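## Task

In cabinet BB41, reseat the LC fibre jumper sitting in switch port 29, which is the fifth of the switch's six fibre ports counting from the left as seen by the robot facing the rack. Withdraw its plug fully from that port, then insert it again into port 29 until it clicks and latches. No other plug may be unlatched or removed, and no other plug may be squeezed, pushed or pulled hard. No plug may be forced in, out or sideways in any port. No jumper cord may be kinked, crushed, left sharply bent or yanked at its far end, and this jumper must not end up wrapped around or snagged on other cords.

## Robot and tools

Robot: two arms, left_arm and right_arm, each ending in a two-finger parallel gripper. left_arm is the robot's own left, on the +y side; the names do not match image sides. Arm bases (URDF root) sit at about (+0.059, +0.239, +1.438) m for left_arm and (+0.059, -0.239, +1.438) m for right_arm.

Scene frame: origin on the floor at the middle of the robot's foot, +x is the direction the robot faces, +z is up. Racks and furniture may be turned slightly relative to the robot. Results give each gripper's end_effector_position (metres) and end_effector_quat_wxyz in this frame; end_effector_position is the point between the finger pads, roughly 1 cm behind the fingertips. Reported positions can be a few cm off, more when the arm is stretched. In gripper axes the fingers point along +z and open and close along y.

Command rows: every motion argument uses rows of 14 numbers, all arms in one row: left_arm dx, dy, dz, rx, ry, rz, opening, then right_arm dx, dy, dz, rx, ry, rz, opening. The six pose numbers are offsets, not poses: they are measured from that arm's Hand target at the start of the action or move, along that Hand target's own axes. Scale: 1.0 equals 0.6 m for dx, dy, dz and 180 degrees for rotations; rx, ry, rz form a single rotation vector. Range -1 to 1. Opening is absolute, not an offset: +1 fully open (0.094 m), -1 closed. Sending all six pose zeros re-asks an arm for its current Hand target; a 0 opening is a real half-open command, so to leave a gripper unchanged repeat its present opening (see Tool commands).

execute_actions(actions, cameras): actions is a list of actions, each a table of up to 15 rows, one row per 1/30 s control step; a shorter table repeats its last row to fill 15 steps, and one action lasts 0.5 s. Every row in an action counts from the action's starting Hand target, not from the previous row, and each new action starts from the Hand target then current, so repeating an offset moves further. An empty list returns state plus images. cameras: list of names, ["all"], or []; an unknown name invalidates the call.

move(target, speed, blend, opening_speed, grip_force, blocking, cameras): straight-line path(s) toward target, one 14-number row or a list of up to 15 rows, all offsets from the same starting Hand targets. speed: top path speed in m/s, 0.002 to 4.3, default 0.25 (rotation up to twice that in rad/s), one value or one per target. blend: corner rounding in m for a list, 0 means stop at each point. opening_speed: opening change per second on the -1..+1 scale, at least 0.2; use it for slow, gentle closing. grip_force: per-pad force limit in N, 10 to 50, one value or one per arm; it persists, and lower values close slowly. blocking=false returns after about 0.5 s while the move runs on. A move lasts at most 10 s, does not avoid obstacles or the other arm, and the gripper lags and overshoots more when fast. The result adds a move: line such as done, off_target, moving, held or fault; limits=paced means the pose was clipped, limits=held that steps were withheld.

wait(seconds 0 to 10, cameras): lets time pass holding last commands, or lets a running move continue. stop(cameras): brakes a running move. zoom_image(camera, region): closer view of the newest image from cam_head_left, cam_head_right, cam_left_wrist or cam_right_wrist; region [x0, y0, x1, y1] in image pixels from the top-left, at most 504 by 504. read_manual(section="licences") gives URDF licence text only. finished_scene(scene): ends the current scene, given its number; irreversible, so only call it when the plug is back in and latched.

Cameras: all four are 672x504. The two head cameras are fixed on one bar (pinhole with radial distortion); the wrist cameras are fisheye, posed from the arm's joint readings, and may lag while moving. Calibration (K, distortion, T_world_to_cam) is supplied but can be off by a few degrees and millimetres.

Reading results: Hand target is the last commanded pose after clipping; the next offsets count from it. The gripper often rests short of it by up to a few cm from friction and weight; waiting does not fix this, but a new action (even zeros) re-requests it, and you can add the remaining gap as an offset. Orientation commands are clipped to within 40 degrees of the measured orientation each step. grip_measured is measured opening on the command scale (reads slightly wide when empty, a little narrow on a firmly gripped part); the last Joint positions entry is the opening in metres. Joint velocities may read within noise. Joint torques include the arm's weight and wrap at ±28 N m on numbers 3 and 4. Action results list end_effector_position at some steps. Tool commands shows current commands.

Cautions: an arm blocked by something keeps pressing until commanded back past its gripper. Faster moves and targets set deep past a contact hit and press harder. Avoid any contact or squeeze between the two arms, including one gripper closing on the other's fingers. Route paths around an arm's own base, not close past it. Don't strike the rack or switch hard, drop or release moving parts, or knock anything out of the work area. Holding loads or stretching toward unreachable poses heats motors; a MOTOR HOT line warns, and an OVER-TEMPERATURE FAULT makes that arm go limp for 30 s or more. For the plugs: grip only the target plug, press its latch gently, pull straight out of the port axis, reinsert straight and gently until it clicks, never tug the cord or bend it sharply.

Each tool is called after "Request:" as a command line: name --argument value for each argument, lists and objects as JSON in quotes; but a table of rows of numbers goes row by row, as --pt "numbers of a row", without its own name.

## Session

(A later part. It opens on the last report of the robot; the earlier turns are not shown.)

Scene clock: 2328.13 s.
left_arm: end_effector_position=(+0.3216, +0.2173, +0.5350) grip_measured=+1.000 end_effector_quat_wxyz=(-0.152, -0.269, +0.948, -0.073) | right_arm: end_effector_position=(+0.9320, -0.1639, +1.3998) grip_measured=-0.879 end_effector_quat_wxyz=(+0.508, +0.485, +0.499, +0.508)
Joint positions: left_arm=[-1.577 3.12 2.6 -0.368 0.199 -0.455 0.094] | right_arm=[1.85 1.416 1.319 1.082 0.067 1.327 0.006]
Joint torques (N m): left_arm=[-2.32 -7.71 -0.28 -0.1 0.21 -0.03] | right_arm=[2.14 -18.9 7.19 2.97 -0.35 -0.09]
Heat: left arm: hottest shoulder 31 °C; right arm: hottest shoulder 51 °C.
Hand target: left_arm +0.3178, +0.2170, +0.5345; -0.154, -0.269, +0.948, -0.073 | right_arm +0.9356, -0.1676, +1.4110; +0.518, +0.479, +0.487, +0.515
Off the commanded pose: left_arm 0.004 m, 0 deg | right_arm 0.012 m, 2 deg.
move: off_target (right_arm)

Request:
move --target '[0,0,0,0,0,0,1, 0,0,0,0.011,0,0,-1]' --speed 0.03

Request:
move --target '[0,0,0,0,0,0,1, 0,0,0,0.002,0,0,-1]' --speed 0.03

Request:
move --target '[0,0,0,0,0,0,1, 0,0,0,0.002,0,0,-1]' --speed 0.03

Scene clock: 2349.00 s.
left_arm: end_effector_position=(+0.3216, +0.2173, +0.5350) grip_measured=+1.000 end_effector_quat_wxyz=(-0.152, -0.269, +0.948, -0.073) | right_arm: end_effector_position=(+0.9321, -0.1638, +1.3963) grip_measured=-0.879 end_effector_quat_wxyz=(+0.505, +0.489, +0.503, +0.504)
Joint positions: left_arm=[-1.577 3.12 2.6 -0.368 0.199 -0.455 0.094] | right_arm=[1.85 1.416 1.319 1.068 0.071 1.327 0.006]
Joint torques (N m): left_arm=[-2.49 -7.06 -0.39 -0.05 0.18 0.01] | right_arm=[2.49 -20.13 6.58 1.84 -0.11 -0.1]
Heat: left arm: hottest shoulder 31 °C; right arm: hottest shoulder 51 °C.
Hand target: left_arm +0.3178, +0.2170, +0.5345; -0.154, -0.269, +0.948, -0.073 | right_arm +0.9356, -0.1676, +1.4109; +0.509, +0.488, +0.496, +0.507
Off the commanded pose: left_arm 0.004 m, 0 deg | right_arm 0.016 m, 1 deg.
move: off_target (right_arm)

Scene clock: 2349.70 s.
left_arm: end_effector_position=(+0.3216, +0.2173, +0.5350) grip_measured=+1.000 end_effector_quat_wxyz=(-0.152, -0.269, +0.948, -0.073) | right_arm: end_effector_position=(+0.9321, -0.1637, +1.3948) grip_measured=-0.879 end_effector_quat_wxyz=(+0.503, +0.490, +0.504, +0.502)
Joint positions: left_arm=[-1.577 3.12 2.6 -0.368 0.199 -0.455 0.094] | right_arm=[1.85 1.416 1.319 1.062 0.072 1.327 0.006]
Joint torques (N m): left_arm=[-2.37 -7.06 -0.29 -0.08 0.2 0] | right_arm=[2.32 -20.25 6.46 1.68 -0.08 -0.08]
Heat: left arm: hottest shoulder 31 °C; right arm: hottest shoulder 51 °C.
Hand target: left_arm +0.3178, +0.2170, +0.5345; -0.154, -0.269, +0.948, -0.073 | right_arm +0.9356, -0.1677, +1.4110; +0.508, +0.489, +0.497, +0.505
Off the commanded pose: left_arm 0.004 m, 0 deg | right_arm 0.017 m, 1 deg.
move: off_target (right_arm)

Scene clock: 2350.43 s.
left_arm: end_effector_position=(+0.3216, +0.2173, +0.5350) grip_measured=+1.000 end_effector_quat_wxyz=(-0.152, -0.269, +0.948, -0.073) | right_arm: end_effector_position=(+0.9323, -0.1637, +1.3943) grip_measured=-0.879 end_effector_quat_wxyz=(+0.502, +0.492, +0.506, +0.501)
Joint positions: left_arm=[-1.577 3.12 2.6 -0.368 0.199 -0.455 0.094] | right_arm=[1.85 1.414 1.319 1.055 0.073 1.327 0.006]
Joint torques (N m): left_arm=[-1.9 -7.06 -0.34 -0.14 0.21 0.01] | right_arm=[2.26 -20.54 6.39 1.73 -0.04 -0.1]
Heat: left arm: hottest shoulder 31 °C; right arm: hottest shoulder 51 °C.
Hand target: left_arm +0.3178, +0.2170, +0.5345; -0.154, -0.269, +0.948, -0.073 | right_arm +0.9356, -0.1677, +1.4110; +0.506, +0.491, +0.499, +0.504
Off the commanded pose: left_arm 0.004 m, 0 deg | right_arm 0.017 m, 1 deg.
move: off_target (right_arm)

Request:
move --target '[0,0,0,0,0,0,1, 0.0083,0.004,0.0175,0,0,0,-1]' --speed 0.03

Request:
move --target '[0,0,0,0,0,0,1, 0.001,0.0005,0.002,0,0,0,-1]' --speed 0.03 --cameras '["cam_right_wrist"]'

Request:
zoom_image --camera "cam_right_wrist" --region '[305, 160, 365, 220]'

Scene clock: 2361.67 s.
left_arm: end_effector_position=(+0.3216, +0.2173, +0.5350) grip_measured=+1.000 end_effector_quat_wxyz=(-0.152, -0.269, +0.948, -0.073) | right_arm: end_effector_position=(+0.9324, -0.1619, +1.3898) grip_measured=-0.879 end_effector_quat_wxyz=(+0.495, +0.498, +0.512, +0.495)
Joint positions: left_arm=[-1.577 3.12 2.6 -0.368 0.199 -0.455 0.094] | right_arm=[1.854 1.412 1.319 1.029 0.08 1.327 0.006]
Joint torques (N m): left_arm=[-2.32 -6.83 -0.31 -0.03 0.21 0.01] | right_arm=[3.02 -19.55 9.26 1.77 -0.07 -0.16]
Heat: left arm: hottest shoulder 31 °C; right arm: hottest shoulder 51 °C.
Hand target: left_arm +0.3178, +0.2170, +0.5345; -0.154, -0.269, +0.948, -0.073 | right_arm +0.9461, -0.1626, +1.4136; +0.506, +0.491, +0.499, +0.504
Off the commanded pose: left_arm 0.004 m, 0 deg | right_arm 0.027 m, 2 deg.
move: off_target (right_arm)

Scene clock: 2362.37 s.
left_arm: end_effector_position=(+0.3216, +0.2173, +0.5350) grip_measured=+1.000 end_effector_quat_wxyz=(-0.152, -0.269, +0.948, -0.073) | right_arm: end_effector_position=(+0.9324, -0.1619, +1.3891) grip_measured=-0.879 end_effector_quat_wxyz=(+0.495, +0.498, +0.513, +0.494)
Joint positions: left_arm=[-1.577 3.12 2.6 -0.368 0.199 -0.455 0.094] | right_arm=[1.854 1.412 1.319 1.026 0.08 1.327 0.006]
Joint torques (N m): left_arm=[-2.14 -7.06 -0.35 0.01 0.19 0.01] | right_arm=[2.96 -19.78 9.61 1.91 -0.08 -0.17]
Heat: left arm: hottest shoulder 31 °C; right arm: hottest shoulder 51 °C.
Hand target: left_arm +0.3178, +0.2170, +0.5345; -0.154, -0.269, +0.948, -0.073 | right_arm +0.9472, -0.1620, +1.4139; +0.506, +0.491, +0.499, +0.504
Off the commanded pose: left_arm 0.004 m, 0 deg | right_arm 0.029 m, 3 deg.
move: off_target (right_arm)
camera_calibration:
cam_right_wrist: T_world_to_cam=[[-0.0184822, -0.0282902, -0.999429, 1.40097], [-0.593652, 0.804636, -0.0117981, 0.704722], [0.80451, 0.593095, -0.031666, -0.484651], [0, 0, 0, 1]] pos_world=[0.834159, -0.239966, 1.39314]
Images, in order (width x height): cam_right_wrist 672x504.

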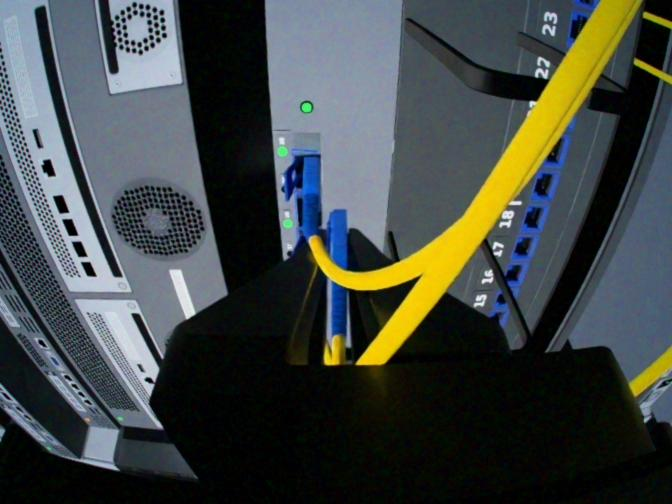

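Scaled by 8.400 from the camera's 672x504 image, which has a finer 960x720 frame.

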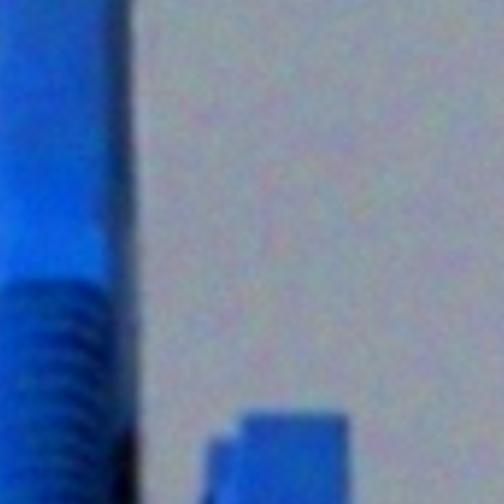

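Request:
move --target '[0,0,0,0,0,0,1, -0.0083,0,0,-0.0105,0,0,-1]' --speed 0.03

Request:
move --target '[0,0,0,0,0,0,1, -0.0012,0,0,-0.0015,0,0,-1]' --speed 0.03

Request:
move --target '[0,0,0,0,0,0,1, -0.0012,0,0,-0.0015,0,0,-1]' --speed 0.03

Scene clock: 2372.57 s.
left_arm: end_effector_position=(+0.3216, +0.2173, +0.5350) grip_measured=+1.000 end_effector_quat_wxyz=(-0.152, -0.269, +0.948, -0.073) | right_arm: end_effector_position=(+0.9324, -0.1613, +1.3930) grip_measured=-0.879 end_effector_quat_wxyz=(+0.497, +0.493, +0.509, +0.500)
Joint positions: left_arm=[-1.577 3.12 2.6 -0.368 0.199 -0.455 0.094] | right_arm=[1.854 1.412 1.319 1.041 0.072 1.327 0.006]
Joint torques (N m): left_arm=[-2.08 -6.89 -0.42 -0.01 0.2 0.01] | right_arm=[2.2 -18.37 9.92 2.78 -0.38 -0.08]
Heat: left arm: hottest shoulder 31 °C; right arm: hottest shoulder 53 °C.
Hand target: left_arm +0.3178, +0.2170, +0.5345; -0.154, -0.269, +0.948, -0.073 | right_arm +0.9473, -0.1670, +1.4140; +0.514, +0.483, +0.490, +0.512
Off the commanded pose: left_arm 0.004 m, 0 deg | right_arm 0.026 m, 3 deg.
move: off_target (right_arm)

Scene clock: 2373.27 s.
left_arm: end_effector_position=(+0.3216, +0.2173, +0.5350) grip_measured=+1.000 end_effector_quat_wxyz=(-0.152, -0.269, +0.948, -0.073) | right_arm: end_effector_position=(+0.9324, -0.1614, +1.3945) grip_measured=-0.879 end_effector_quat_wxyz=(+0.499, +0.492, +0.508, +0.502)
Joint positions: left_arm=[-1.577 3.12 2.6 -0.368 0.199 -0.455 0.094] | right_arm=[1.854 1.412 1.319 1.047 0.071 1.327 0.006]
Joint torques (N m): left_arm=[-2.2 -7.24 -0.36 -0.18 0.2 -0.02] | right_arm=[2.26 -18.43 10.04 2.81 -0.39 -0.08]
Heat: left arm: hottest shoulder 31 °C; right arm: hottest shoulder 53 °C.
Hand target: left_arm +0.3178, +0.2170, +0.5345; -0.154, -0.269, +0.948, -0.073 | right_arm +0.9473, -0.1677, +1.4140; +0.516, +0.481, +0.489, +0.513
Off the commanded pose: left_arm 0.004 m, 0 deg | right_arm 0.025 m, 3 deg.
move: off_target (right_arm)

Scene clock: 2373.97 s.
left_arm: end_effector_position=(+0.3216, +0.2173, +0.5350) grip_measured=+1.000 end_effector_quat_wxyz=(-0.152, -0.269, +0.948, -0.073) | right_arm: end_effector_position=(+0.9325, -0.1623, +1.3955) grip_measured=-0.879 end_effector_quat_wxyz=(+0.500, +0.490, +0.507, +0.503)
Joint positions: left_arm=[-1.577 3.12 2.6 -0.368 0.199 -0.455 0.094] | right_arm=[1.852 1.412 1.319 1.053 0.068 1.327 0.006]
Joint torques (N m): left_arm=[-2.32 -7.36 -0.4 -0.13 0.2 -0.03] | right_arm=[1.79 -18.43 10.09 2.76 -0.41 -0.08]
Heat: left arm: hottest shoulder 31 °C; right arm: hottest shoulder 53 °C.
Hand target: left_arm +0.3178, +0.2170, +0.5345; -0.154, -0.269, +0.948, -0.073 | right_arm +0.9473, -0.1684, +1.4137; +0.517, +0.480, +0.488, +0.514
Off the commanded pose: left_arm 0.004 m, 0 deg | right_arm 0.024 m, 3 deg.
move: off_target (right_arm)

Request:
move --target '[0,0,0,0,0,0,1, -0.0015,0.003,0.0017,-0.0005,0,0,-1]' --speed 0.03

Request:
move --target '[0,0,0,0,0,0,1, -0.0006,0.001,0.0017,0,0,0,-1]' --speed 0.03

Request:
move --target '[0,0,0,0,0,0,1, -0.0003,0.001,0.0017,0,0,0,-1]' --speed 0.03 --cameras '["cam_right_wrist"]'

Request:
zoom_image --camera "cam_right_wrist" --region '[305, 160, 365, 220]'

Scene clock: 2386.87 s.
left_arm: end_effector_position=(+0.3216, +0.2173, +0.5350) grip_measured=+1.000 end_effector_quat_wxyz=(-0.152, -0.269, +0.948, -0.073) | right_arm: end_effector_position=(+0.9342, -0.1633, +1.3975) grip_measured=-0.879 end_effector_quat_wxyz=(+0.502, +0.489, +0.505, +0.503)
Joint positions: left_arm=[-1.577 3.12 2.6 -0.368 0.199 -0.455 0.094] | right_arm=[1.85 1.413 1.324 1.053 0.068 1.327 0.006]
Joint torques (N m): left_arm=[-2.43 -7.3 -0.28 -0.03 0.19 -0.01] | right_arm=[2.02 -18.55 9.91 2.66 -0.39 -0.06]
Heat: left arm: hottest shoulder 31 °C; right arm: hottest shoulder 54 °C.
Hand target: left_arm +0.3178, +0.2170, +0.5345; -0.154, -0.269, +0.948, -0.073 | right_arm +0.9481, -0.1693, +1.4156; +0.517, +0.480, +0.488, +0.514
Off the commanded pose: left_arm 0.004 m, 0 deg | right_arm 0.024 m, 3 deg.
move: off_target (right_arm)

Scene clock: 2387.57 s.
left_arm: end_effector_position=(+0.3216, +0.2173, +0.5350) grip_measured=+1.000 end_effector_quat_wxyz=(-0.152, -0.269, +0.948, -0.073) | right_arm: end_effector_position=(+0.9343, -0.1634, +1.3974) grip_measured=-0.879 end_effector_quat_wxyz=(+0.502, +0.489, +0.505, +0.503)
Joint positions: left_arm=[-1.577 3.12 2.6 -0.368 0.199 -0.455 0.094] | right_arm=[1.85 1.413 1.324 1.053 0.067 1.327 0.006]
Joint torques (N m): left_arm=[-2.26 -6.95 -0.28 -0.1 0.2 0.02] | right_arm=[1.79 -18.61 10.06 2.59 -0.38 -0.04]
Heat: left arm: hottest shoulder 31 °C; right arm: hottest shoulder 54 °C.
Hand target: left_arm +0.3178, +0.2170, +0.5345; -0.154, -0.269, +0.948, -0.073 | right_arm +0.9491, -0.1696, +1.4162; +0.517, +0.480, +0.488, +0.514
Off the commanded pose: left_arm 0.004 m, 0 deg | right_arm 0.025 m, 3 deg.
move: off_target (right_arm)

Scene clock: 2388.27 s.
left_arm: end_effector_position=(+0.3216, +0.2173, +0.5350) grip_measured=+1.000 end_effector_quat_wxyz=(-0.152, -0.269, +0.948, -0.073) | right_arm: end_effector_position=(+0.9348, -0.1637, +1.3981) grip_measured=-0.879 end_effector_quat_wxyz=(+0.503, +0.488, +0.505, +0.504)
Joint positions: left_arm=[-1.577 3.12 2.6 -0.368 0.199 -0.455 0.094] | right_arm=[1.85 1.413 1.326 1.053 0.067 1.327 0.006]
Joint torques (N m): left_arm=[-2.43 -7.18 -0.31 -0.1 0.22 -0.01] | right_arm=[1.73 -18.55 10.21 2.47 -0.37 -0.05]
Heat: left arm: hottest shoulder 31 °C; right arm: hottest shoulder 54 °C.
Hand target: left_arm +0.3178, +0.2170, +0.5345; -0.154, -0.269, +0.948, -0.073 | right_arm +0.9502, -0.1699, +1.4171; +0.517, +0.480, +0.488, +0.515
Off the commanded pose: left_arm 0.004 m, 0 deg | right_arm 0.025 m, 3 deg.
move: off_target (right_arm)
camera_calibration:
cam_right_wrist: T_world_to_cam=[[0.0166226, -0.0287365, -0.999449, 1.37711], [-0.595692, 0.802535, -0.0329822, 0.738829], [0.803041, 0.595912, -0.00377792, -0.522389], [0, 0, 0, 1]] pos_world=[0.836723, -0.242065, 1.39875]
Images, in order (width x height): cam_right_wrist 672x504.

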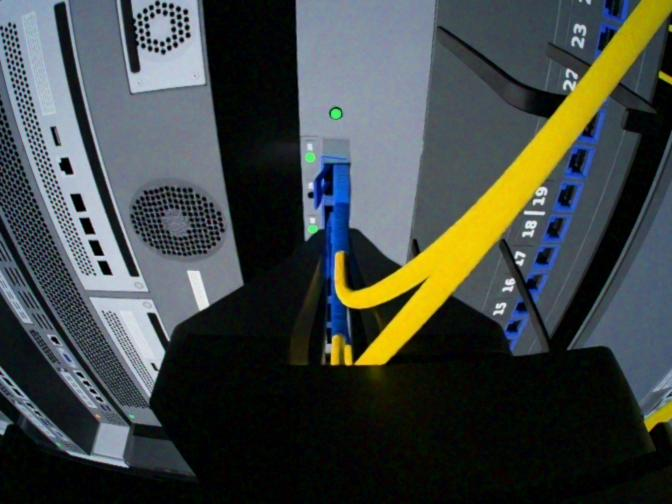

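Scaled by 8.400 from the camera's 672x504 image, which has a finer 960x720 frame.

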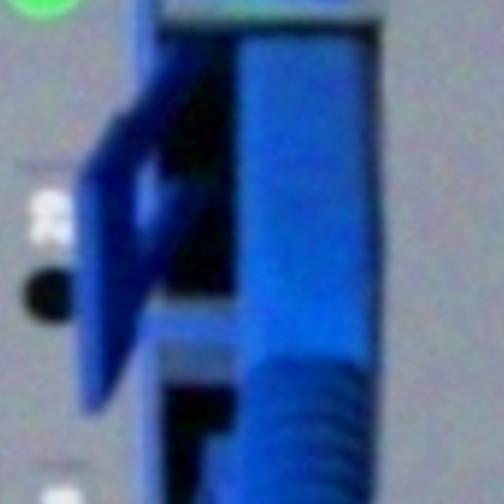

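Request:
zoom_image --camera "cam_right_wrist" --region '[318, 180, 368, 230]'

Scaled by 10.080 from the camera's 672x504 image, which has a finer 960x720 frame.

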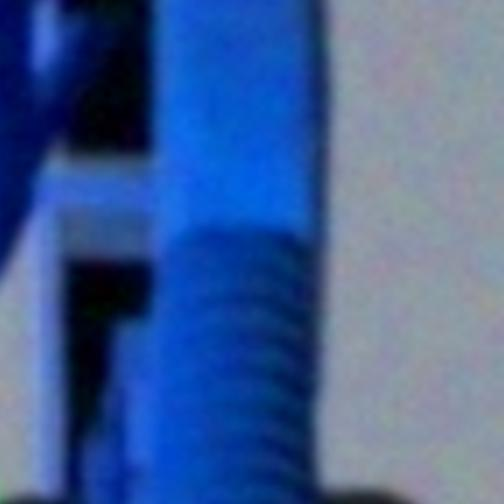

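Request:
move --target '[0,0,0,0,0,0,1, 0.0075,0,0,0.008,0,0,-1]' --speed 0.03

Request:
move --target '[0,0,0,0,0,0,1, 0.001,0,0,0.001,0,0,-1]' --speed 0.03

Request:
move --target '[0,0,0,0,0,0,1, 0.001,0,0,0.001,0,0,-1]' --speed 0.03

Scene clock: 2413.63 s.
left_arm: end_effector_position=(+0.3216, +0.2173, +0.5350) grip_measured=+1.000 end_effector_quat_wxyz=(-0.152, -0.269, +0.948, -0.073) | right_arm: end_effector_position=(+0.9354, -0.1639, +1.3955) grip_measured=-0.879 end_effector_quat_wxyz=(+0.500, +0.492, +0.508, +0.500)
Joint positions: left_arm=[-1.577 3.12 2.6 -0.368 0.199 -0.455 0.094] | right_arm=[1.85 1.413 1.327 1.04 0.072 1.327 0.006]
Joint torques (N m): left_arm=[-2.2 -7.18 -0.28 -0.05 0.19 0.01] | right_arm=[2.78 -19.37 9.81 1.91 -0.08 -0.11]
Heat: left arm: hottest shoulder 31 °C; right arm: hottest shoulder 54 °C.
Hand target: left_arm +0.3178, +0.2170, +0.5345; -0.154, -0.269, +0.948, -0.073 | right_arm +0.9501, -0.1654, +1.4171; +0.511, +0.486, +0.494, +0.508
Off the commanded pose: left_arm 0.004 m, 0 deg | right_arm 0.026 m, 2 deg.
move: off_target (right_arm)

Scene clock: 2414.33 s.
left_arm: end_effector_position=(+0.3216, +0.2173, +0.5350) grip_measured=+1.000 end_effector_quat_wxyz=(-0.152, -0.269, +0.948, -0.073) | right_arm: end_effector_position=(+0.9354, -0.1640, +1.3951) grip_measured=-0.879 end_effector_quat_wxyz=(+0.500, +0.492, +0.508, +0.499)
Joint positions: left_arm=[-1.577 3.12 2.6 -0.368 0.199 -0.455 0.094] | right_arm=[1.85 1.413 1.327 1.038 0.072 1.327 0.006]
Joint torques (N m): left_arm=[-2.26 -7.18 -0.29 -0.03 0.2 -0.02] | right_arm=[2.78 -19.66 9.8 1.7 -0.03 -0.14]
Heat: left arm: hottest shoulder 31 °C; right arm: hottest shoulder 54 °C.
Hand target: left_arm +0.3178, +0.2170, +0.5345; -0.154, -0.269, +0.948, -0.073 | right_arm +0.9501, -0.1648, +1.4171; +0.510, +0.487, +0.495, +0.508
Off the commanded pose: left_arm 0.004 m, 0 deg | right_arm 0.026 m, 2 deg.
move: off_target (right_arm)

Scene clock: 2415.03 s.
left_arm: end_effector_position=(+0.3216, +0.2173, +0.5350) grip_measured=+1.000 end_effector_quat_wxyz=(-0.152, -0.269, +0.948, -0.073) | right_arm: end_effector_position=(+0.9354, -0.1639, +1.3948) grip_measured=-0.879 end_effector_quat_wxyz=(+0.500, +0.493, +0.508, +0.499)
Joint positions: left_arm=[-1.577 3.12 2.6 -0.368 0.199 -0.455 0.094] | right_arm=[1.85 1.413 1.327 1.037 0.074 1.327 0.006]
Joint torques (N m): left_arm=[-2.26 -7.12 -0.4 -0.08 0.19 0] | right_arm=[2.84 -19.43 9.77 1.58 -0.04 -0.15]
Heat: left arm: hottest shoulder 31 °C; right arm: hottest shoulder 54 °C.
Hand target: left_arm +0.3178, +0.2170, +0.5345; -0.154, -0.269, +0.948, -0.073 | right_arm +0.9501, -0.1641, +1.4171; +0.510, +0.488, +0.496, +0.507
Off the commanded pose: left_arm 0.004 m, 0 deg | right_arm 0.027 m, 2 deg.
move: off_target (right_arm)

Request:
move --target '[0,0,0,0,0,0,1, 0.0012,0.002,0.001,-0.001,0,0,-1]' --speed 0.03

Request:
move --target '[0,0,0,0,0,0,1, 0.001,0.001,0.001,0,0,0,-1]' --speed 0.03

Request:
move --target '[0,0,0,0,0,0,1, 0.001,0.001,0.001,0,0,0,-1]' --speed 0.03

Scene clock: 2424.90 s.
left_arm: end_effector_position=(+0.3216, +0.2173, +0.5350) grip_measured=+1.000 end_effector_quat_wxyz=(-0.152, -0.269, +0.948, -0.073) | right_arm: end_effector_position=(+0.9355, -0.1638, +1.3950) grip_measured=-0.879 end_effector_quat_wxyz=(+0.500, +0.493, +0.508, +0.499)
Joint positions: left_arm=[-1.577 3.12 2.6 -0.368 0.199 -0.455 0.094] | right_arm=[1.851 1.413 1.328 1.037 0.075 1.327 0.006]
Joint torques (N m): left_arm=[-2.37 -7.3 -0.35 -0.03 0.22 -0.02] | right_arm=[3.14 -19.66 9.88 1.74 -0.08 -0.16]
Heat: left arm: hottest shoulder 31 °C; right arm: hottest shoulder 54 °C.
Hand target: left_arm +0.3178, +0.2170, +0.5345; -0.154, -0.269, +0.948, -0.073 | right_arm +0.9507, -0.1634, +1.4184; +0.510, +0.487, +0.495, +0.508
Off the commanded pose: left_arm 0.004 m, 0 deg | right_arm 0.028 m, 2 deg.
move: off_target (right_arm)

Scene clock: 2425.60 s.
left_arm: end_effector_position=(+0.3216, +0.2173, +0.5350) grip_measured=+1.000 end_effector_quat_wxyz=(-0.152, -0.269, +0.948, -0.073) | right_arm: end_effector_position=(+0.9355, -0.1637, +1.3950) grip_measured=-0.879 end_effector_quat_wxyz=(+0.500, +0.494, +0.507, +0.499)
Joint positions: left_arm=[-1.577 3.12 2.6 -0.368 0.199 -0.455 0.094] | right_arm=[1.851 1.413 1.328 1.037 0.076 1.327 0.006]
Joint torques (N m): left_arm=[-2.43 -6.83 -0.32 -0.05 0.22 0] | right_arm=[3.37 -19.78 10.06 1.59 -0.1 -0.19]
Heat: left arm: hottest shoulder 31 °C; right arm: hottest shoulder 54 °C.
Hand target: left_arm +0.3178, +0.2170, +0.5345; -0.154, -0.269, +0.948, -0.073 | right_arm +0.9513, -0.1628, +1.4190; +0.510, +0.487, +0.495, +0.508
Off the commanded pose: left_arm 0.004 m, 0 deg | right_arm 0.029 m, 2 deg.
move: off_target (right_arm)

Scene clock: 2426.30 s.
left_arm: end_effector_position=(+0.3216, +0.2173, +0.5350) grip_measured=+1.000 end_effector_quat_wxyz=(-0.152, -0.269, +0.948, -0.073) | right_arm: end_effector_position=(+0.9356, -0.1636, +1.3950) grip_measured=-0.879 end_effector_quat_wxyz=(+0.500, +0.494, +0.507, +0.498)
Joint positions: left_arm=[-1.577 3.12 2.6 -0.368 0.199 -0.455 0.094] | right_arm=[1.852 1.413 1.328 1.036 0.078 1.327 0.006]
Joint torques (N m): left_arm=[-2.43 -7.18 -0.39 -0.09 0.2 0] | right_arm=[3.43 -19.55 10.17 1.55 -0.15 -0.19]
Heat: left arm: hottest shoulder 31 °C; right arm: hottest shoulder 54 °C.
Hand target: left_arm +0.3178, +0.2170, +0.5345; -0.154, -0.269, +0.948, -0.073 | right_arm +0.9519, -0.1622, +1.4196; +0.510, +0.487, +0.495, +0.508
Off the commanded pose: left_arm 0.004 m, 0 deg | right_arm 0.030 m, 2 deg.
move: off_target (right_arm)

Request:
move --target '[0,0,0,0,0,0,1, 0.0005,0.001,0.0015,0,0,0,-1]' --speed 0.03

Request:
move --target '[0,0,0,0,0,0,1, 0.0005,0.001,0.0015,0,0,0,-1]' --speed 0.03 --cameras '["cam_right_wrist"]'

Request:
zoom_image --camera "cam_right_wrist" --region '[318, 180, 368, 230]'

Scene clock: 2433.77 s.
left_arm: end_effector_position=(+0.3216, +0.2173, +0.5350) grip_measured=+1.000 end_effector_quat_wxyz=(-0.152, -0.269, +0.948, -0.073) | right_arm: end_effector_position=(+0.9356, -0.1635, +1.3948) grip_measured=-0.879 end_effector_quat_wxyz=(+0.500, +0.495, +0.507, +0.498)
Joint positions: left_arm=[-1.577 3.12 2.6 -0.368 0.199 -0.455 0.094] | right_arm=[1.852 1.413 1.328 1.036 0.079 1.327 0.006]
Joint torques (N m): left_arm=[-2.2 -7.06 -0.29 -0.18 0.2 0] | right_arm=[3.25 -20.01 10.22 1.42 -0.13 -0.2]
Heat: left arm: hottest shoulder 31 °C; right arm: hottest shoulder 55 °C.
Hand target: left_arm +0.3178, +0.2170, +0.5345; -0.154, -0.269, +0.948, -0.073 | right_arm +0.9527, -0.1618, +1.4201; +0.510, +0.487, +0.495, +0.508
Off the commanded pose: left_arm 0.004 m, 0 deg | right_arm 0.031 m, 2 deg.
move: off_target (right_arm)

Scene clock: 2434.47 s.
left_arm: end_effector_position=(+0.3216, +0.2173, +0.5350) grip_measured=+1.000 end_effector_quat_wxyz=(-0.152, -0.269, +0.948, -0.073) | right_arm: end_effector_position=(+0.9356, -0.1634, +1.3946) grip_measured=-0.879 end_effector_quat_wxyz=(+0.500, +0.495, +0.508, +0.497)
Joint positions: left_arm=[-1.577 3.12 2.6 -0.368 0.199 -0.455 0.094] | right_arm=[1.853 1.413 1.328 1.034 0.08 1.326 0.006]
Joint torques (N m): left_arm=[-2.49 -7.3 -0.23 -0.16 0.2 -0.02] | right_arm=[3.37 -19.37 10.56 1.31 -0.17 -0.2]
Heat: left arm: hottest shoulder 31 °C; right arm: hottest shoulder 55 °C.
Hand target: left_arm +0.3178, +0.2170, +0.5345; -0.154, -0.269, +0.948, -0.073 | right_arm +0.9535, -0.1616, +1.4207; +0.510, +0.487, +0.495, +0.507
Off the commanded pose: left_arm 0.004 m, 0 deg | right_arm 0.032 m, 2 deg.
move: off_target (right_arm)
camera_calibration:
cam_right_wrist: T_world_to_cam=[[-0.00190604, -0.0284498, -0.999593, 1.39121], [-0.590071, 0.807055, -0.0218448, 0.718927], [0.807349, 0.58979, -0.0183257, -0.507923], [0, 0, 0, 1]] pos_world=[0.836941, -0.241067, 1.39704]
Images, in order (width x height): cam_right_wrist 672x504.

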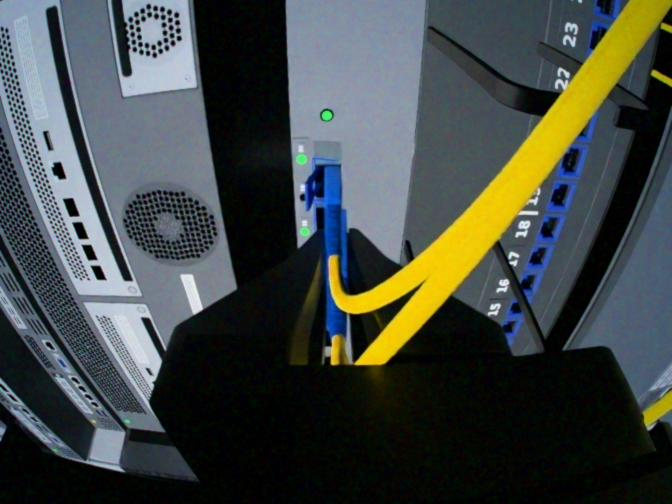

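Scaled by 10.080 from the camera's 672x504 image, which has a finer 960x720 frame.

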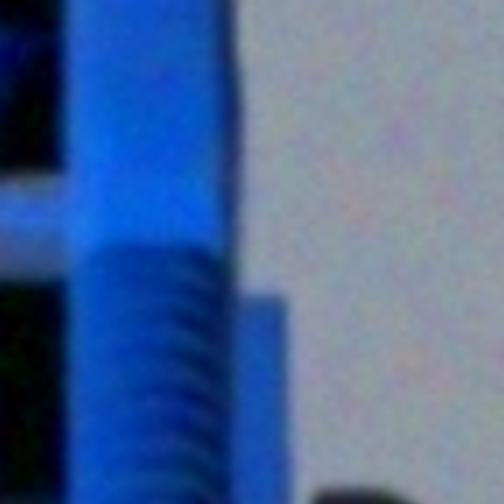

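Request:
move --target '[0,0,0,0,0,0,1, 0,0,0,-0.010,0,0,-1]' --speed 0.03

Request:
move --target '[0,0,0,0,0,0,1, 0,0,0.001,-0.001,0,0,-1]' --speed 0.03

Scene clock: 2448.60 s.
left_arm: end_effector_position=(+0.3216, +0.2173, +0.5350) grip_measured=+1.000 end_effector_quat_wxyz=(-0.152, -0.269, +0.948, -0.073) | right_arm: end_effector_position=(+0.9358, -0.1636, +1.3957) grip_measured=-0.879 end_effector_quat_wxyz=(+0.501, +0.494, +0.506, +0.498)
Joint positions: left_arm=[-1.577 3.12 2.6 -0.368 0.199 -0.455 0.094] | right_arm=[1.853 1.413 1.329 1.039 0.079 1.326 0.006]
Joint torques (N m): left_arm=[-2.02 -7.3 -0.39 -0.02 0.21 0.02] | right_arm=[3.14 -18.14 10.93 2.74 -0.52 -0.2]
Heat: left arm: hottest shoulder 31 °C; right arm: hottest shoulder 55 °C.
Hand target: left_arm +0.3178, +0.2170, +0.5345; -0.154, -0.269, +0.948, -0.073 | right_arm +0.9535, -0.1616, +1.4206; +0.518, +0.479, +0.487, +0.515
Off the commanded pose: left_arm 0.004 m, 0 deg | right_arm 0.031 m, 4 deg.
move: off_target (right_arm)

Scene clock: 2449.30 s.
left_arm: end_effector_position=(+0.3216, +0.2173, +0.5350) grip_measured=+1.000 end_effector_quat_wxyz=(-0.152, -0.269, +0.948, -0.073) | right_arm: end_effector_position=(+0.9359, -0.1634, +1.3961) grip_measured=-0.879 end_effector_quat_wxyz=(+0.502, +0.493, +0.505, +0.500)
Joint positions: left_arm=[-1.577 3.12 2.6 -0.368 0.199 -0.455 0.094] | right_arm=[1.853 1.415 1.33 1.044 0.078 1.326 0.006]
Joint torques (N m): left_arm=[-2.14 -7.12 -0.28 -0.06 0.2 0.02] | right_arm=[3.02 -18.14 11.14 2.59 -0.5 -0.19]
Heat: left arm: hottest shoulder 31 °C; right arm: hottest shoulder 55 °C.
Hand target: left_arm +0.3178, +0.2170, +0.5345; -0.154, -0.269, +0.948, -0.073 | right_arm +0.9542, -0.1616, +1.4207; +0.519, +0.478, +0.486, +0.516
Off the commanded pose: left_arm 0.004 m, 0 deg | right_arm 0.031 m, 4 deg.
move: off_target (right_arm)

Request:
move --target '[0,0,0,0,0,0,1, 0,0.002,0.0005,-0.0005,0,0,-1]' --speed 0.03

Request:
move --target '[0,0,0,0,0,0,1, 0.0003,0.001,0.001,0,0,0,-1]' --speed 0.03 --cameras '["cam_right_wrist"]'

Request:
zoom_image --camera "cam_right_wrist" --region '[318, 180, 368, 230]'

Scene clock: 2458.50 s.
left_arm: end_effector_position=(+0.3216, +0.2173, +0.5350) grip_measured=+1.000 end_effector_quat_wxyz=(-0.152, -0.269, +0.948, -0.073) | right_arm: end_effector_position=(+0.9359, -0.1634, +1.3963) grip_measured=-0.879 end_effector_quat_wxyz=(+0.502, +0.493, +0.505, +0.500)
Joint positions: left_arm=[-1.577 3.12 2.6 -0.368 0.199 -0.455 0.094] | right_arm=[1.853 1.415 1.33 1.045 0.078 1.326 0.006]
Joint torques (N m): left_arm=[-2.67 -7.06 -0.31 -0.05 0.2 0.02] | right_arm=[2.84 -18.67 11.14 2.69 -0.53 -0.19]
Heat: left arm: hottest shoulder 31 °C; right arm: hottest shoulder 53 °C.
Hand target: left_arm +0.3178, +0.2170, +0.5345; -0.154, -0.269, +0.948, -0.073 | right_arm +0.9544, -0.1616, +1.4221; +0.519, +0.478, +0.486, +0.516
Off the commanded pose: left_arm 0.004 m, 0 deg | right_arm 0.032 m, 4 deg.
move: off_target (right_arm)

Scene clock: 2459.20 s.
left_arm: end_effector_position=(+0.3216, +0.2173, +0.5350) grip_measured=+1.000 end_effector_quat_wxyz=(-0.152, -0.269, +0.948, -0.073) | right_arm: end_effector_position=(+0.9359, -0.1634, +1.3963) grip_measured=-0.879 end_effector_quat_wxyz=(+0.502, +0.493, +0.505, +0.500)
Joint positions: left_arm=[-1.577 3.12 2.6 -0.368 0.199 -0.455 0.094] | right_arm=[1.853 1.415 1.33 1.045 0.078 1.326 0.006]
Joint torques (N m): left_arm=[-2.26 -7 -0.36 -0.1 0.21 0.01] | right_arm=[3.31 -18.32 11.29 2.59 -0.49 -0.2]
Heat: left arm: hottest shoulder 31 °C; right arm: hottest shoulder 53 °C.
Hand target: left_arm +0.3178, +0.2170, +0.5345; -0.154, -0.269, +0.948, -0.073 | right_arm +0.9550, -0.1614, +1.4227; +0.519, +0.478, +0.486, +0.516
Off the commanded pose: left_arm 0.004 m, 0 deg | right_arm 0.033 m, 4 deg.
move: off_target (right_arm)
camera_calibration:
cam_right_wrist: T_world_to_cam=[[0.00817356, -0.0279738, -0.999575, 1.38346], [-0.5898, 0.807084, -0.0274096, 0.726728], [0.807508, 0.589774, -0.00990221, -0.520136], [0, 0, 0, 1]] pos_world=[0.83733, -0.241067, 1.39765]
Images, in order (width x height): cam_right_wrist 672x504.

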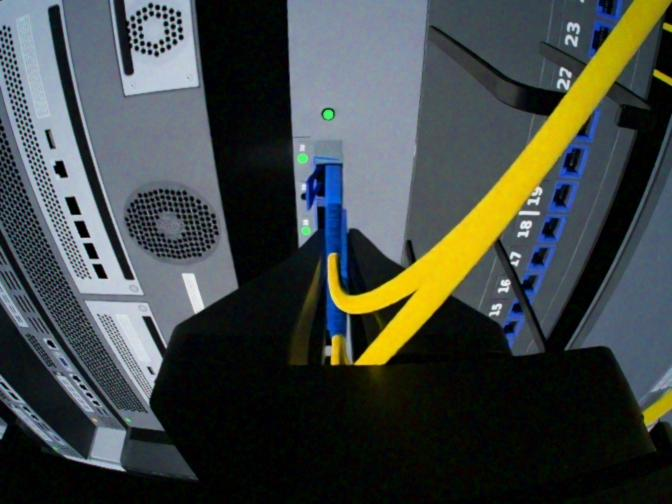

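Scaled by 10.080 from the camera's 672x504 image, which has a finer 960x720 frame.

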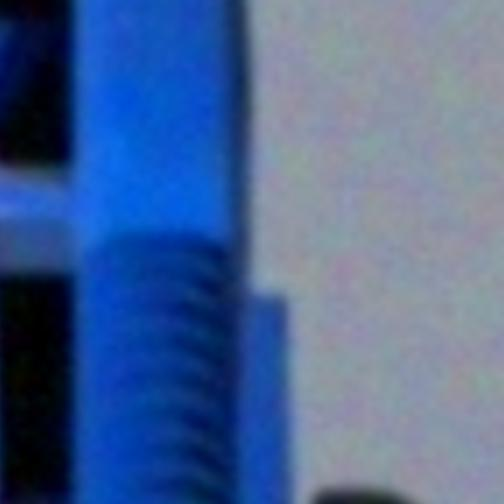

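Request:
move --target '[0,0,0,0,0,0,1, 0,0,-0.0317,0,0,0,-1]' --speed 0.03

Request:
move --target '[0,0,0,0,0,0,1, 0,0,-0.0025,0,0,0,-1]' --speed 0.03

Request:
wait --seconds 0.1 --cameras '["cam_right_wrist"]'

Request:
zoom_image --camera "cam_right_wrist" --region '[318, 180, 368, 230]'

Scene clock: 2482.77 s.
left_arm: end_effector_position=(+0.3216, +0.2173, +0.5350) grip_measured=+1.000 end_effector_quat_wxyz=(-0.152, -0.269, +0.948, -0.073) | right_arm: end_effector_position=(+0.9332, -0.1634, +1.3999) grip_measured=-0.879 end_effector_quat_wxyz=(+0.507, +0.489, +0.498, +0.505)
Joint positions: left_arm=[-1.577 3.12 2.6 -0.368 0.199 -0.455 0.094] | right_arm=[1.854 1.415 1.322 1.073 0.076 1.326 0.006]
Joint torques (N m): left_arm=[-2.43 -7 -0.31 -0.02 0.17 0.02] | right_arm=[3.43 -20.48 6.76 3.04 -0.38 -0.2]
Heat: left arm: hottest shoulder 31 °C; right arm: hottest elbow 52 °C.
Hand target: left_arm +0.3178, +0.2170, +0.5345; -0.154, -0.269, +0.948, -0.073 | right_arm +0.9360, -0.1614, +1.4214; +0.519, +0.478, +0.486, +0.516
Off the commanded pose: left_arm 0.004 m, 0 deg | right_arm 0.022 m, 3 deg.
move: off_target (right_arm)

Scene clock: 2483.47 s.
left_arm: end_effector_position=(+0.3216, +0.2173, +0.5350) grip_measured=+1.000 end_effector_quat_wxyz=(-0.152, -0.269, +0.948, -0.073) | right_arm: end_effector_position=(+0.9321, -0.1631, +1.4000) grip_measured=-0.879 end_effector_quat_wxyz=(+0.508, +0.488, +0.498, +0.506)
Joint positions: left_arm=[-1.577 3.12 2.6 -0.368 0.199 -0.455 0.094] | right_arm=[1.855 1.415 1.319 1.079 0.076 1.325 0.006]
Joint torques (N m): left_arm=[-2.49 -7.06 -0.38 0.01 0.21 0.01] | right_arm=[3.37 -19.9 6.56 3.02 -0.37 -0.21]
Heat: left arm: hottest shoulder 31 °C; right arm: hottest elbow 52 °C.
Hand target: left_arm +0.3178, +0.2170, +0.5345; -0.154, -0.269, +0.948, -0.073 | right_arm +0.9345, -0.1616, +1.4212; +0.519, +0.478, +0.486, +0.516
Off the commanded pose: left_arm 0.004 m, 0 deg | right_arm 0.022 m, 3 deg.
move: off_target (right_arm)

Scene clock: 2483.57 s.
left_arm: end_effector_position=(+0.3216, +0.2173, +0.5350) grip_measured=+1.000 end_effector_quat_wxyz=(-0.152, -0.269, +0.948, -0.073) | right_arm: end_effector_position=(+0.9321, -0.1631, +1.4000) grip_measured=-0.879 end_effector_quat_wxyz=(+0.508, +0.488, +0.498, +0.506)
Joint positions: left_arm=[-1.577 3.12 2.6 -0.368 0.199 -0.455 0.094] | right_arm=[1.855 1.415 1.319 1.079 0.076 1.325 0.006]
Joint torques (N m): left_arm=[-2.37 -7.3 -0.4 -0.12 0.21 -0.02] | right_arm=[3.43 -19.96 6.65 2.97 -0.37 -0.2]
Heat: left arm: hottest shoulder 31 °C; right arm: hottest elbow 52 °C.
Hand target: left_arm +0.3178, +0.2170, +0.5345; -0.154, -0.269, +0.948, -0.073 | right_arm +0.9345, -0.1616, +1.4212; +0.519, +0.478, +0.486, +0.516
Tool commands: left_gripper/opening=+1.0 right_gripper/opening=-1.0
Off the commanded pose: left_arm 0.004 m, 0 deg | right_arm 0.022 m, 3 deg.
wait: 0.10 s; no rest
camera_calibration:
cam_right_wrist: T_world_to_cam=[[0.0308177, -0.0244841, -0.999225, 1.36619], [-0.587105, 0.808622, -0.037921, 0.736734], [0.808924, 0.587819, 0.0105452, -0.547478], [0, 0, 0, 1]] pos_world=[0.833306, -0.240471, 1.39885]
Images, in order (width x height): cam_right_wrist 672x504.

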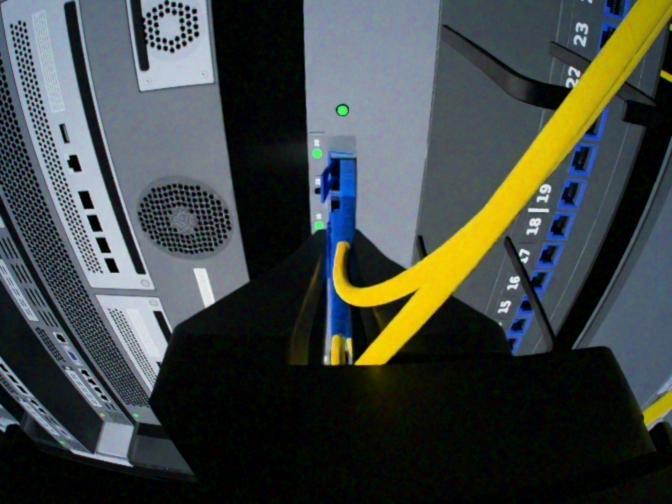

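Scaled by 10.080 from the camera's 672x504 image, which has a finer 960x720 frame.

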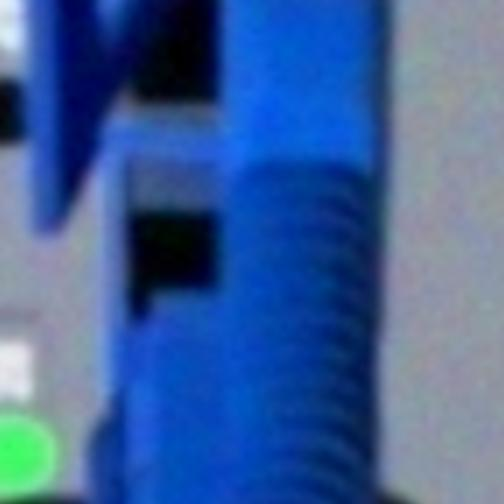

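Request:
move --target '[0,0,0,0,0,0,1, 0,0,0,0.0105,0,0,-1]' --speed 0.03

Request:
move --target '[0,0,0,0,0,0,1, 0,0,0,0.0015,0,0,-1]' --speed 0.03

Scene clock: 2514.13 s.
left_arm: end_effector_position=(+0.3216, +0.2173, +0.5350) grip_measured=+1.000 end_effector_quat_wxyz=(-0.152, -0.269, +0.948, -0.073) | right_arm: end_effector_position=(+0.9309, -0.1614, +1.3976) grip_measured=-0.879 end_effector_quat_wxyz=(+0.504, +0.492, +0.502, +0.503)
Joint positions: left_arm=[-1.577 3.12 2.6 -0.368 0.199 -0.455 0.094] | right_arm=[1.858 1.412 1.314 1.066 0.079 1.324 0.006]
Joint torques (N m): left_arm=[-1.9 -7.12 -0.35 -0.2 0.18 0] | right_arm=[3.02 -21.48 6.37 1.74 -0.11 -0.19]
Heat: left arm: hottest shoulder 31 °C; right arm: hottest shoulder 50 °C.
Hand target: left_arm +0.3178, +0.2170, +0.5345; -0.154, -0.269, +0.948, -0.073 | right_arm +0.9345, -0.1614, +1.4213; +0.511, +0.486, +0.494, +0.508
Off the commanded pose: left_arm 0.004 m, 0 deg | right_arm 0.024 m, 2 deg.
move: off_target (right_arm)

Scene clock: 2514.83 s.
left_arm: end_effector_position=(+0.3216, +0.2173, +0.5350) grip_measured=+1.000 end_effector_quat_wxyz=(-0.152, -0.269, +0.948, -0.073) | right_arm: end_effector_position=(+0.9312, -0.1616, +1.3975) grip_measured=-0.879 end_effector_quat_wxyz=(+0.503, +0.493, +0.503, +0.501)
Joint positions: left_arm=[-1.577 3.12 2.6 -0.368 0.199 -0.455 0.094] | right_arm=[1.858 1.41 1.314 1.06 0.081 1.324 0.006]
Joint torques (N m): left_arm=[-2.2 -7 -0.36 -0.13 0.2 0.01] | right_arm=[3.37 -21.01 6.38 1.8 -0.11 -0.2]
Heat: left arm: hottest shoulder 31 °C; right arm: hottest shoulder 50 °C.
Hand target: left_arm +0.3178, +0.2170, +0.5345; -0.154, -0.269, +0.948, -0.073 | right_arm +0.9345, -0.1615, +1.4214; +0.510, +0.487, +0.495, +0.507
Off the commanded pose: left_arm 0.004 m, 0 deg | right_arm 0.024 m, 2 deg.
move: off_target (right_arm)

Request:
move --target '[0,0,0,0,0,0,1, -0.0107,-0.002,0.0185,-0.0045,0,0,-1]' --speed 0.03

Request:
move --target '[0,0,0,0,0,0,1, -0.001,0,0.0012,0,0,0,-1]' --speed 0.03

Scene clock: 2526.37 s.
left_arm: end_effector_position=(+0.3216, +0.2173, +0.5350) grip_measured=+1.000 end_effector_quat_wxyz=(-0.152, -0.269, +0.948, -0.073) | right_arm: end_effector_position=(+0.9312, -0.1605, +1.3968) grip_measured=-0.879 end_effector_quat_wxyz=(+0.501, +0.492, +0.505, +0.502)
Joint positions: left_arm=[-1.577 3.12 2.6 -0.368 0.199 -0.455 0.094] | right_arm=[1.858 1.409 1.314 1.055 0.076 1.324 0.006]
Joint torques (N m): left_arm=[-2.37 -7.12 -0.29 -0.09 0.17 -0.02] | right_arm=[1.73 -19.66 9.31 1.77 -0.41 -0.09]
Heat: left arm: hottest shoulder 31 °C; right arm: hottest shoulder 51 °C.
Hand target: left_arm +0.3178, +0.2170, +0.5345; -0.154, -0.269, +0.948, -0.073 | right_arm +0.9457, -0.1679, +1.4205; +0.513, +0.484, +0.492, +0.511
Off the commanded pose: left_arm 0.004 m, 0 deg | right_arm 0.029 m, 3 deg.
move: off_target (right_arm)

Scene clock: 2527.07 s.
left_arm: end_effector_position=(+0.3216, +0.2173, +0.5350) grip_measured=+1.000 end_effector_quat_wxyz=(-0.152, -0.269, +0.948, -0.073) | right_arm: end_effector_position=(+0.9312, -0.1609, +1.3967) grip_measured=-0.879 end_effector_quat_wxyz=(+0.501, +0.491, +0.506, +0.502)
Joint positions: left_arm=[-1.577 3.12 2.6 -0.368 0.199 -0.455 0.094] | right_arm=[1.857 1.409 1.314 1.055 0.074 1.324 0.006]
Joint torques (N m): left_arm=[-2.37 -7.41 -0.29 -0.12 0.17 -0.01] | right_arm=[1.73 -19.9 9.59 1.77 -0.41 -0.07]
Heat: left arm: hottest shoulder 31 °C; right arm: hottest shoulder 51 °C.
Hand target: left_arm +0.3178, +0.2170, +0.5345; -0.154, -0.269, +0.948, -0.073 | right_arm +0.9464, -0.1684, +1.4205; +0.513, +0.484, +0.492, +0.511
Off the commanded pose: left_arm 0.004 m, 0 deg | right_arm 0.029 m, 3 deg.
move: off_target (right_arm)

Request:
move --target '[0,0,0,0,0,0,1, -0.0012,0,0.001,0.0015,0,0,-1]' --speed 0.03

Request:
move --target '[0,0,0,0,0,0,1, -0.001,0,0.001,0.001,0,0,-1]' --speed 0.03

Scene clock: 2533.30 s.
left_arm: end_effector_position=(+0.3216, +0.2173, +0.5350) grip_measured=+1.000 end_effector_quat_wxyz=(-0.152, -0.269, +0.948, -0.073) | right_arm: end_effector_position=(+0.9313, -0.1611, +1.3945) grip_measured=-0.879 end_effector_quat_wxyz=(+0.499, +0.493, +0.508, +0.500)
Joint positions: left_arm=[-1.577 3.12 2.6 -0.368 0.199 -0.455 0.094] | right_arm=[1.856 1.409 1.314 1.046 0.074 1.324 0.006]
Joint torques (N m): left_arm=[-2.55 -6.65 -0.34 -0.13 0.2 -0.01] | right_arm=[1.85 -20.01 9.59 1.81 -0.39 -0.06]
Heat: left arm: hottest shoulder 31 °C; right arm: hottest shoulder 51 °C.
Hand target: left_arm +0.3178, +0.2170, +0.5345; -0.154, -0.269, +0.948, -0.073 | right_arm +0.9470, -0.1691, +1.4206; +0.512, +0.485, +0.493, +0.510
Off the commanded pose: left_arm 0.004 m, 0 deg | right_arm 0.032 m, 3 deg.
move: off_target (right_arm)

Scene clock: 2534.00 s.
left_arm: end_effector_position=(+0.3216, +0.2173, +0.5350) grip_measured=+1.000 end_effector_quat_wxyz=(-0.152, -0.269, +0.948, -0.073) | right_arm: end_effector_position=(+0.9313, -0.1614, +1.3931) grip_measured=-0.879 end_effector_quat_wxyz=(+0.498, +0.494, +0.510, +0.498)
Joint positions: left_arm=[-1.577 3.12 2.6 -0.368 0.199 -0.455 0.094] | right_arm=[1.855 1.409 1.314 1.041 0.074 1.324 0.006]
Joint torques (N m): left_arm=[-2.2 -6.95 -0.31 -0.1 0.21 0] | right_arm=[2.14 -20.01 9.72 1.77 -0.36 -0.06]
Heat: left arm: hottest shoulder 31 °C; right arm: hottest shoulder 51 °C.
Hand target: left_arm +0.3178, +0.2170, +0.5345; -0.154, -0.269, +0.948, -0.073 | right_arm +0.9476, -0.1698, +1.4206; +0.511, +0.486, +0.494, +0.509
Off the commanded pose: left_arm 0.004 m, 0 deg | right_arm 0.033 m, 3 deg.
move: off_target (right_arm)

Request:
move --target '[0,0,0,0,0,0,1, -0.0012,0,0.002,-0.003,0,0,-1]' --speed 0.03

Request:
move --target '[0,0,0,0,0,0,1, -0.001,0,0.002,-0.001,0,0,-1]' --speed 0.03

Request:
move --target '[0,0,0,0,0,0,1, -0.0005,0,0.002,-0.001,0,0,-1]' --speed 0.03

Scene clock: 2545.60 s.
left_arm: end_effector_position=(+0.3216, +0.2173, +0.5350) grip_measured=+1.000 end_effector_quat_wxyz=(-0.152, -0.269, +0.948, -0.073) | right_arm: end_effector_position=(+0.9326, -0.1622, +1.3944) grip_measured=-0.879 end_effector_quat_wxyz=(+0.499, +0.492, +0.510, +0.499)
Joint positions: left_arm=[-1.577 3.12 2.6 -0.368 0.199 -0.455 0.094] | right_arm=[1.852 1.409 1.318 1.041 0.071 1.324 0.006]
Joint torques (N m): left_arm=[-1.9 -7.06 -0.36 -0.14 0.21 -0.01] | right_arm=[1.85 -19.96 9.89 2.13 -0.39 -0.02]
Heat: left arm: hottest shoulder 31 °C; right arm: hottest shoulder 51 °C.
Hand target: left_arm +0.3178, +0.2170, +0.5345; -0.154, -0.269, +0.948, -0.073 | right_arm +0.9488, -0.1704, +1.4206; +0.514, +0.483, +0.491, +0.511
Off the commanded pose: left_arm 0.004 m, 0 deg | right_arm 0.032 m, 3 deg.
move: off_target (right_arm)

Scene clock: 2546.57 s.
left_arm: end_effector_position=(+0.3216, +0.2173, +0.5350) grip_measured=+1.000 end_effector_quat_wxyz=(-0.152, -0.269, +0.948, -0.073) | right_arm: end_effector_position=(+0.9344, -0.1638, +1.3965) grip_measured=-0.879 end_effector_quat_wxyz=(+0.500, +0.491, +0.509, +0.500)
Joint positions: left_arm=[-1.577 3.12 2.6 -0.368 0.199 -0.455 0.094] | right_arm=[1.85 1.409 1.323 1.041 0.069 1.325 0.006]
Joint torques (N m): left_arm=[-1.79 -6.89 -0.23 -0.1 0.22 0] | right_arm=[1.96 -19.6 9.87 2.22 -0.4 -0.03]
Heat: left arm: hottest shoulder 31 °C; right arm: hottest shoulder 51 °C.
Hand target: left_arm +0.3178, +0.2170, +0.5345; -0.154, -0.269, +0.948, -0.073 | right_arm +0.9500, -0.1711, +1.4207; +0.515, +0.483, +0.490, +0.512
Off the commanded pose: left_arm 0.004 m, 0 deg | right_arm 0.030 m, 3 deg.
move: off_target (right_arm)

Scene clock: 2547.43 s.
left_arm: end_effector_position=(+0.3216, +0.2173, +0.5350) grip_measured=+1.000 end_effector_quat_wxyz=(-0.152, -0.269, +0.948, -0.073) | right_arm: end_effector_position=(+0.9356, -0.1643, +1.3979) grip_measured=-0.879 end_effector_quat_wxyz=(+0.501, +0.490, +0.507, +0.501)
Joint positions: left_arm=[-1.577 3.12 2.6 -0.368 0.199 -0.455 0.094] | right_arm=[1.849 1.409 1.327 1.041 0.068 1.327 0.006]
Joint torques (N m): left_arm=[-2.26 -7.18 -0.27 -0.1 0.22 -0.02] | right_arm=[1.85 -19.02 10.03 2.32 -0.4 -0.03]
Heat: left arm: hottest shoulder 31 °C; right arm: hottest shoulder 51 °C.
Hand target: left_arm +0.3178, +0.2170, +0.5345; -0.154, -0.269, +0.948, -0.073 | right_arm +0.9512, -0.1713, +1.4208; +0.515, +0.482, +0.489, +0.513
Off the commanded pose: left_arm 0.004 m, 0 deg | right_arm 0.029 m, 3 deg.
move: off_target (right_arm)

Request:
move --target '[0,0,0,0,0,0,1, 0.0125,0,0,0.005,0,0,-1]' --speed 0.03

Request:
move --target '[0,0,0,0,0,0,1, 0.0015,0,0,0.001,0,0,-1]' --speed 0.03

Request:
move --target '[0,0,0,0,0,0,1, 0.001,0,0,0.001,0,0,-1]' --speed 0.03

Scene clock: 2561.63 s.
left_arm: end_effector_position=(+0.3216, +0.2173, +0.5350) grip_measured=+1.000 end_effector_quat_wxyz=(-0.152, -0.269, +0.948, -0.073) | right_arm: end_effector_position=(+0.9356, -0.1647, +1.3962) grip_measured=-0.879 end_effector_quat_wxyz=(+0.500, +0.493, +0.508, +0.498)
Joint positions: left_arm=[-1.577 3.12 2.6 -0.368 0.199 -0.455 0.094] | right_arm=[1.849 1.409 1.327 1.034 0.074 1.327 0.006]
Joint torques (N m): left_arm=[-2.37 -7.06 -0.35 0.02 0.2 -0.01] | right_arm=[3.31 -19.31 10.13 1.83 -0.09 -0.16]
Heat: left arm: hottest shoulder 31 °C; right arm: hottest shoulder 51 °C.
Hand target: left_arm +0.3178, +0.2170, +0.5345; -0.154, -0.269, +0.948, -0.073 | right_arm +0.9512, -0.1640, +1.4206; +0.511, +0.486, +0.494, +0.509
Off the commanded pose: left_arm 0.004 m, 0 deg | right_arm 0.029 m, 3 deg.
move: off_target (right_arm)

Scene clock: 2562.33 s.
left_arm: end_effector_position=(+0.3216, +0.2173, +0.5350) grip_measured=+1.000 end_effector_quat_wxyz=(-0.152, -0.269, +0.948, -0.073) | right_arm: end_effector_position=(+0.9355, -0.1641, +1.3955) grip_measured=-0.879 end_effector_quat_wxyz=(+0.499, +0.494, +0.509, +0.498)
Joint positions: left_arm=[-1.577 3.12 2.6 -0.368 0.199 -0.455 0.094] | right_arm=[1.851 1.409 1.327 1.031 0.076 1.327 0.006]
Joint torques (N m): left_arm=[-2.55 -7.18 -0.25 -0.05 0.2 -0.02] | right_arm=[3.37 -19.84 10.07 1.84 -0.1 -0.18]
Heat: left arm: hottest shoulder 31 °C; right arm: hottest shoulder 51 °C.
Hand target: left_arm +0.3178, +0.2170, +0.5345; -0.154, -0.269, +0.948, -0.073 | right_arm +0.9512, -0.1631, +1.4206; +0.511, +0.487, +0.494, +0.508
Off the commanded pose: left_arm 0.004 m, 0 deg | right_arm 0.030 m, 3 deg.
move: off_target (right_arm)

Scene clock: 2563.03 s.
left_arm: end_effector_position=(+0.3216, +0.2173, +0.5350) grip_measured=+1.000 end_effector_quat_wxyz=(-0.152, -0.269, +0.948, -0.073) | right_arm: end_effector_position=(+0.9356, -0.1635, +1.3952) grip_measured=-0.879 end_effector_quat_wxyz=(+0.499, +0.495, +0.509, +0.497)
Joint positions: left_arm=[-1.577 3.12 2.6 -0.368 0.199 -0.455 0.094] | right_arm=[1.852 1.409 1.327 1.029 0.079 1.327 0.006]
Joint torques (N m): left_arm=[-2.08 -7.24 -0.31 -0.05 0.21 0] | right_arm=[3.6 -19.6 9.94 1.78 -0.1 -0.19]
Heat: left arm: hottest shoulder 31 °C; right arm: hottest shoulder 51 °C.
Hand target: left_arm +0.3178, +0.2170, +0.5345; -0.154, -0.269, +0.948, -0.073 | right_arm +0.9511, -0.1624, +1.4206; +0.510, +0.487, +0.495, +0.507
Off the commanded pose: left_arm 0.004 m, 0 deg | right_arm 0.030 m, 3 deg.
move: off_target (right_arm)

Request:
move --target '[0,0,0,0,0,0,1, 0.0006,0,0,-0.009,0,0,-1]' --speed 0.03

Request:
move --target '[0,0,0,0,0,0,1, 0,0.001,0.0005,-0.001,0,0,-1]' --speed 0.03

Scene clock: 2572.53 s.
left_arm: end_effector_position=(+0.3216, +0.2173, +0.5350) grip_measured=+1.000 end_effector_quat_wxyz=(-0.152, -0.269, +0.948, -0.073) | right_arm: end_effector_position=(+0.9366, -0.1639, +1.3980) grip_measured=-0.879 end_effector_quat_wxyz=(+0.501, +0.493, +0.506, +0.499)
Joint positions: left_arm=[-1.577 3.12 2.6 -0.368 0.199 -0.455 0.094] | right_arm=[1.852 1.41 1.33 1.036 0.077 1.327 0.006]
Joint torques (N m): left_arm=[-2.49 -7.06 -0.28 -0.12 0.2 0] | right_arm=[3.02 -19.08 10.15 2.89 -0.41 -0.17]
Heat: left arm: hottest shoulder 31 °C; right arm: hottest shoulder 51 °C.
Hand target: left_arm +0.3178, +0.2170, +0.5345; -0.154, -0.269, +0.948, -0.073 | right_arm +0.9511, -0.1620, +1.4206; +0.517, +0.480, +0.488, +0.514
Off the commanded pose: left_arm 0.004 m, 0 deg | right_arm 0.027 m, 4 deg.
move: off_target (right_arm)

Scene clock: 2573.23 s.
left_arm: end_effector_position=(+0.3216, +0.2173, +0.5350) grip_measured=+1.000 end_effector_quat_wxyz=(-0.152, -0.269, +0.948, -0.073) | right_arm: end_effector_position=(+0.9366, -0.1639, +1.3979) grip_measured=-0.879 end_effector_quat_wxyz=(+0.501, +0.493, +0.506, +0.499)
Joint positions: left_arm=[-1.577 3.12 2.6 -0.368 0.199 -0.455 0.094] | right_arm=[1.852 1.41 1.33 1.037 0.077 1.327 0.006]
Joint torques (N m): left_arm=[-1.9 -6.77 -0.31 -0.06 0.21 0.01] | right_arm=[3.25 -18.55 10.29 2.93 -0.44 -0.21]
Heat: left arm: hottest shoulder 31 °C; right arm: hottest shoulder 51 °C.
Hand target: left_arm +0.3178, +0.2170, +0.5345; -0.154, -0.269, +0.948, -0.073 | right_arm +0.9514, -0.1620, +1.4211; +0.517, +0.479, +0.487, +0.515
Off the commanded pose: left_arm 0.004 m, 0 deg | right_arm 0.028 m, 4 deg.
move: off_target (right_arm)

Request:
wait --seconds 0.1 --cameras '["cam_right_wrist"]'

Request:
zoom_image --camera "cam_right_wrist" --region '[318, 180, 368, 230]'

Scene clock: 2579.33 s.
left_arm: end_effector_position=(+0.3216, +0.2173, +0.5350) grip_measured=+1.000 end_effector_quat_wxyz=(-0.152, -0.269, +0.948, -0.073) | right_arm: end_effector_position=(+0.9366, -0.1639, +1.3979) grip_measured=-0.879 end_effector_quat_wxyz=(+0.501, +0.493, +0.506, +0.499)
Joint positions: left_arm=[-1.577 3.12 2.6 -0.368 0.199 -0.455 0.094] | right_arm=[1.852 1.41 1.33 1.037 0.077 1.327 0.006]
Joint torques (N m): left_arm=[-2.08 -7 -0.34 -0.12 0.2 0.01] | right_arm=[3.49 -18.2 10.29 2.89 -0.41 -0.19]
Heat: left arm: hottest shoulder 31 °C; right arm: hottest shoulder 51 °C.
Hand target: left_arm +0.3178, +0.2170, +0.5345; -0.154, -0.269, +0.948, -0.073 | right_arm +0.9514, -0.1620, +1.4211; +0.517, +0.479, +0.487, +0.515
Tool commands: left_gripper/opening=+1.0 right_gripper/opening=-1.0
Off the commanded pose: left_arm 0.004 m, 0 deg | right_arm 0.028 m, 4 deg.
wait: 0.10 s; at rest from the start
camera_calibration:
cam_right_wrist: T_world_to_cam=[[0.00529784, -0.0277455, -0.999601, 1.38784], [-0.590502, 0.806632, -0.025519, 0.725431], [0.807019, 0.590402, -0.0121104, -0.516738], [0, 0, 0, 1]] pos_world=[0.838033, -0.241567, 1.39954]
Images, in order (width x height): cam_right_wrist 672x504.

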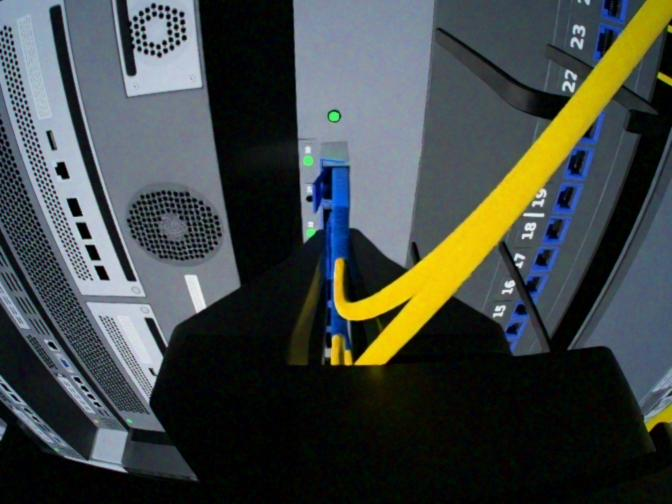

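Scaled by 10.080 from the camera's 672x504 image, which has a finer 960x720 frame.

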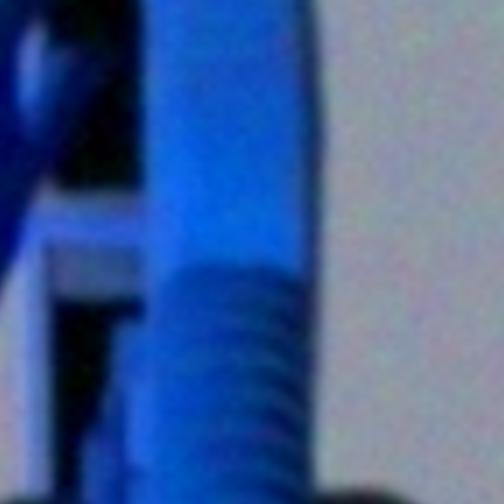

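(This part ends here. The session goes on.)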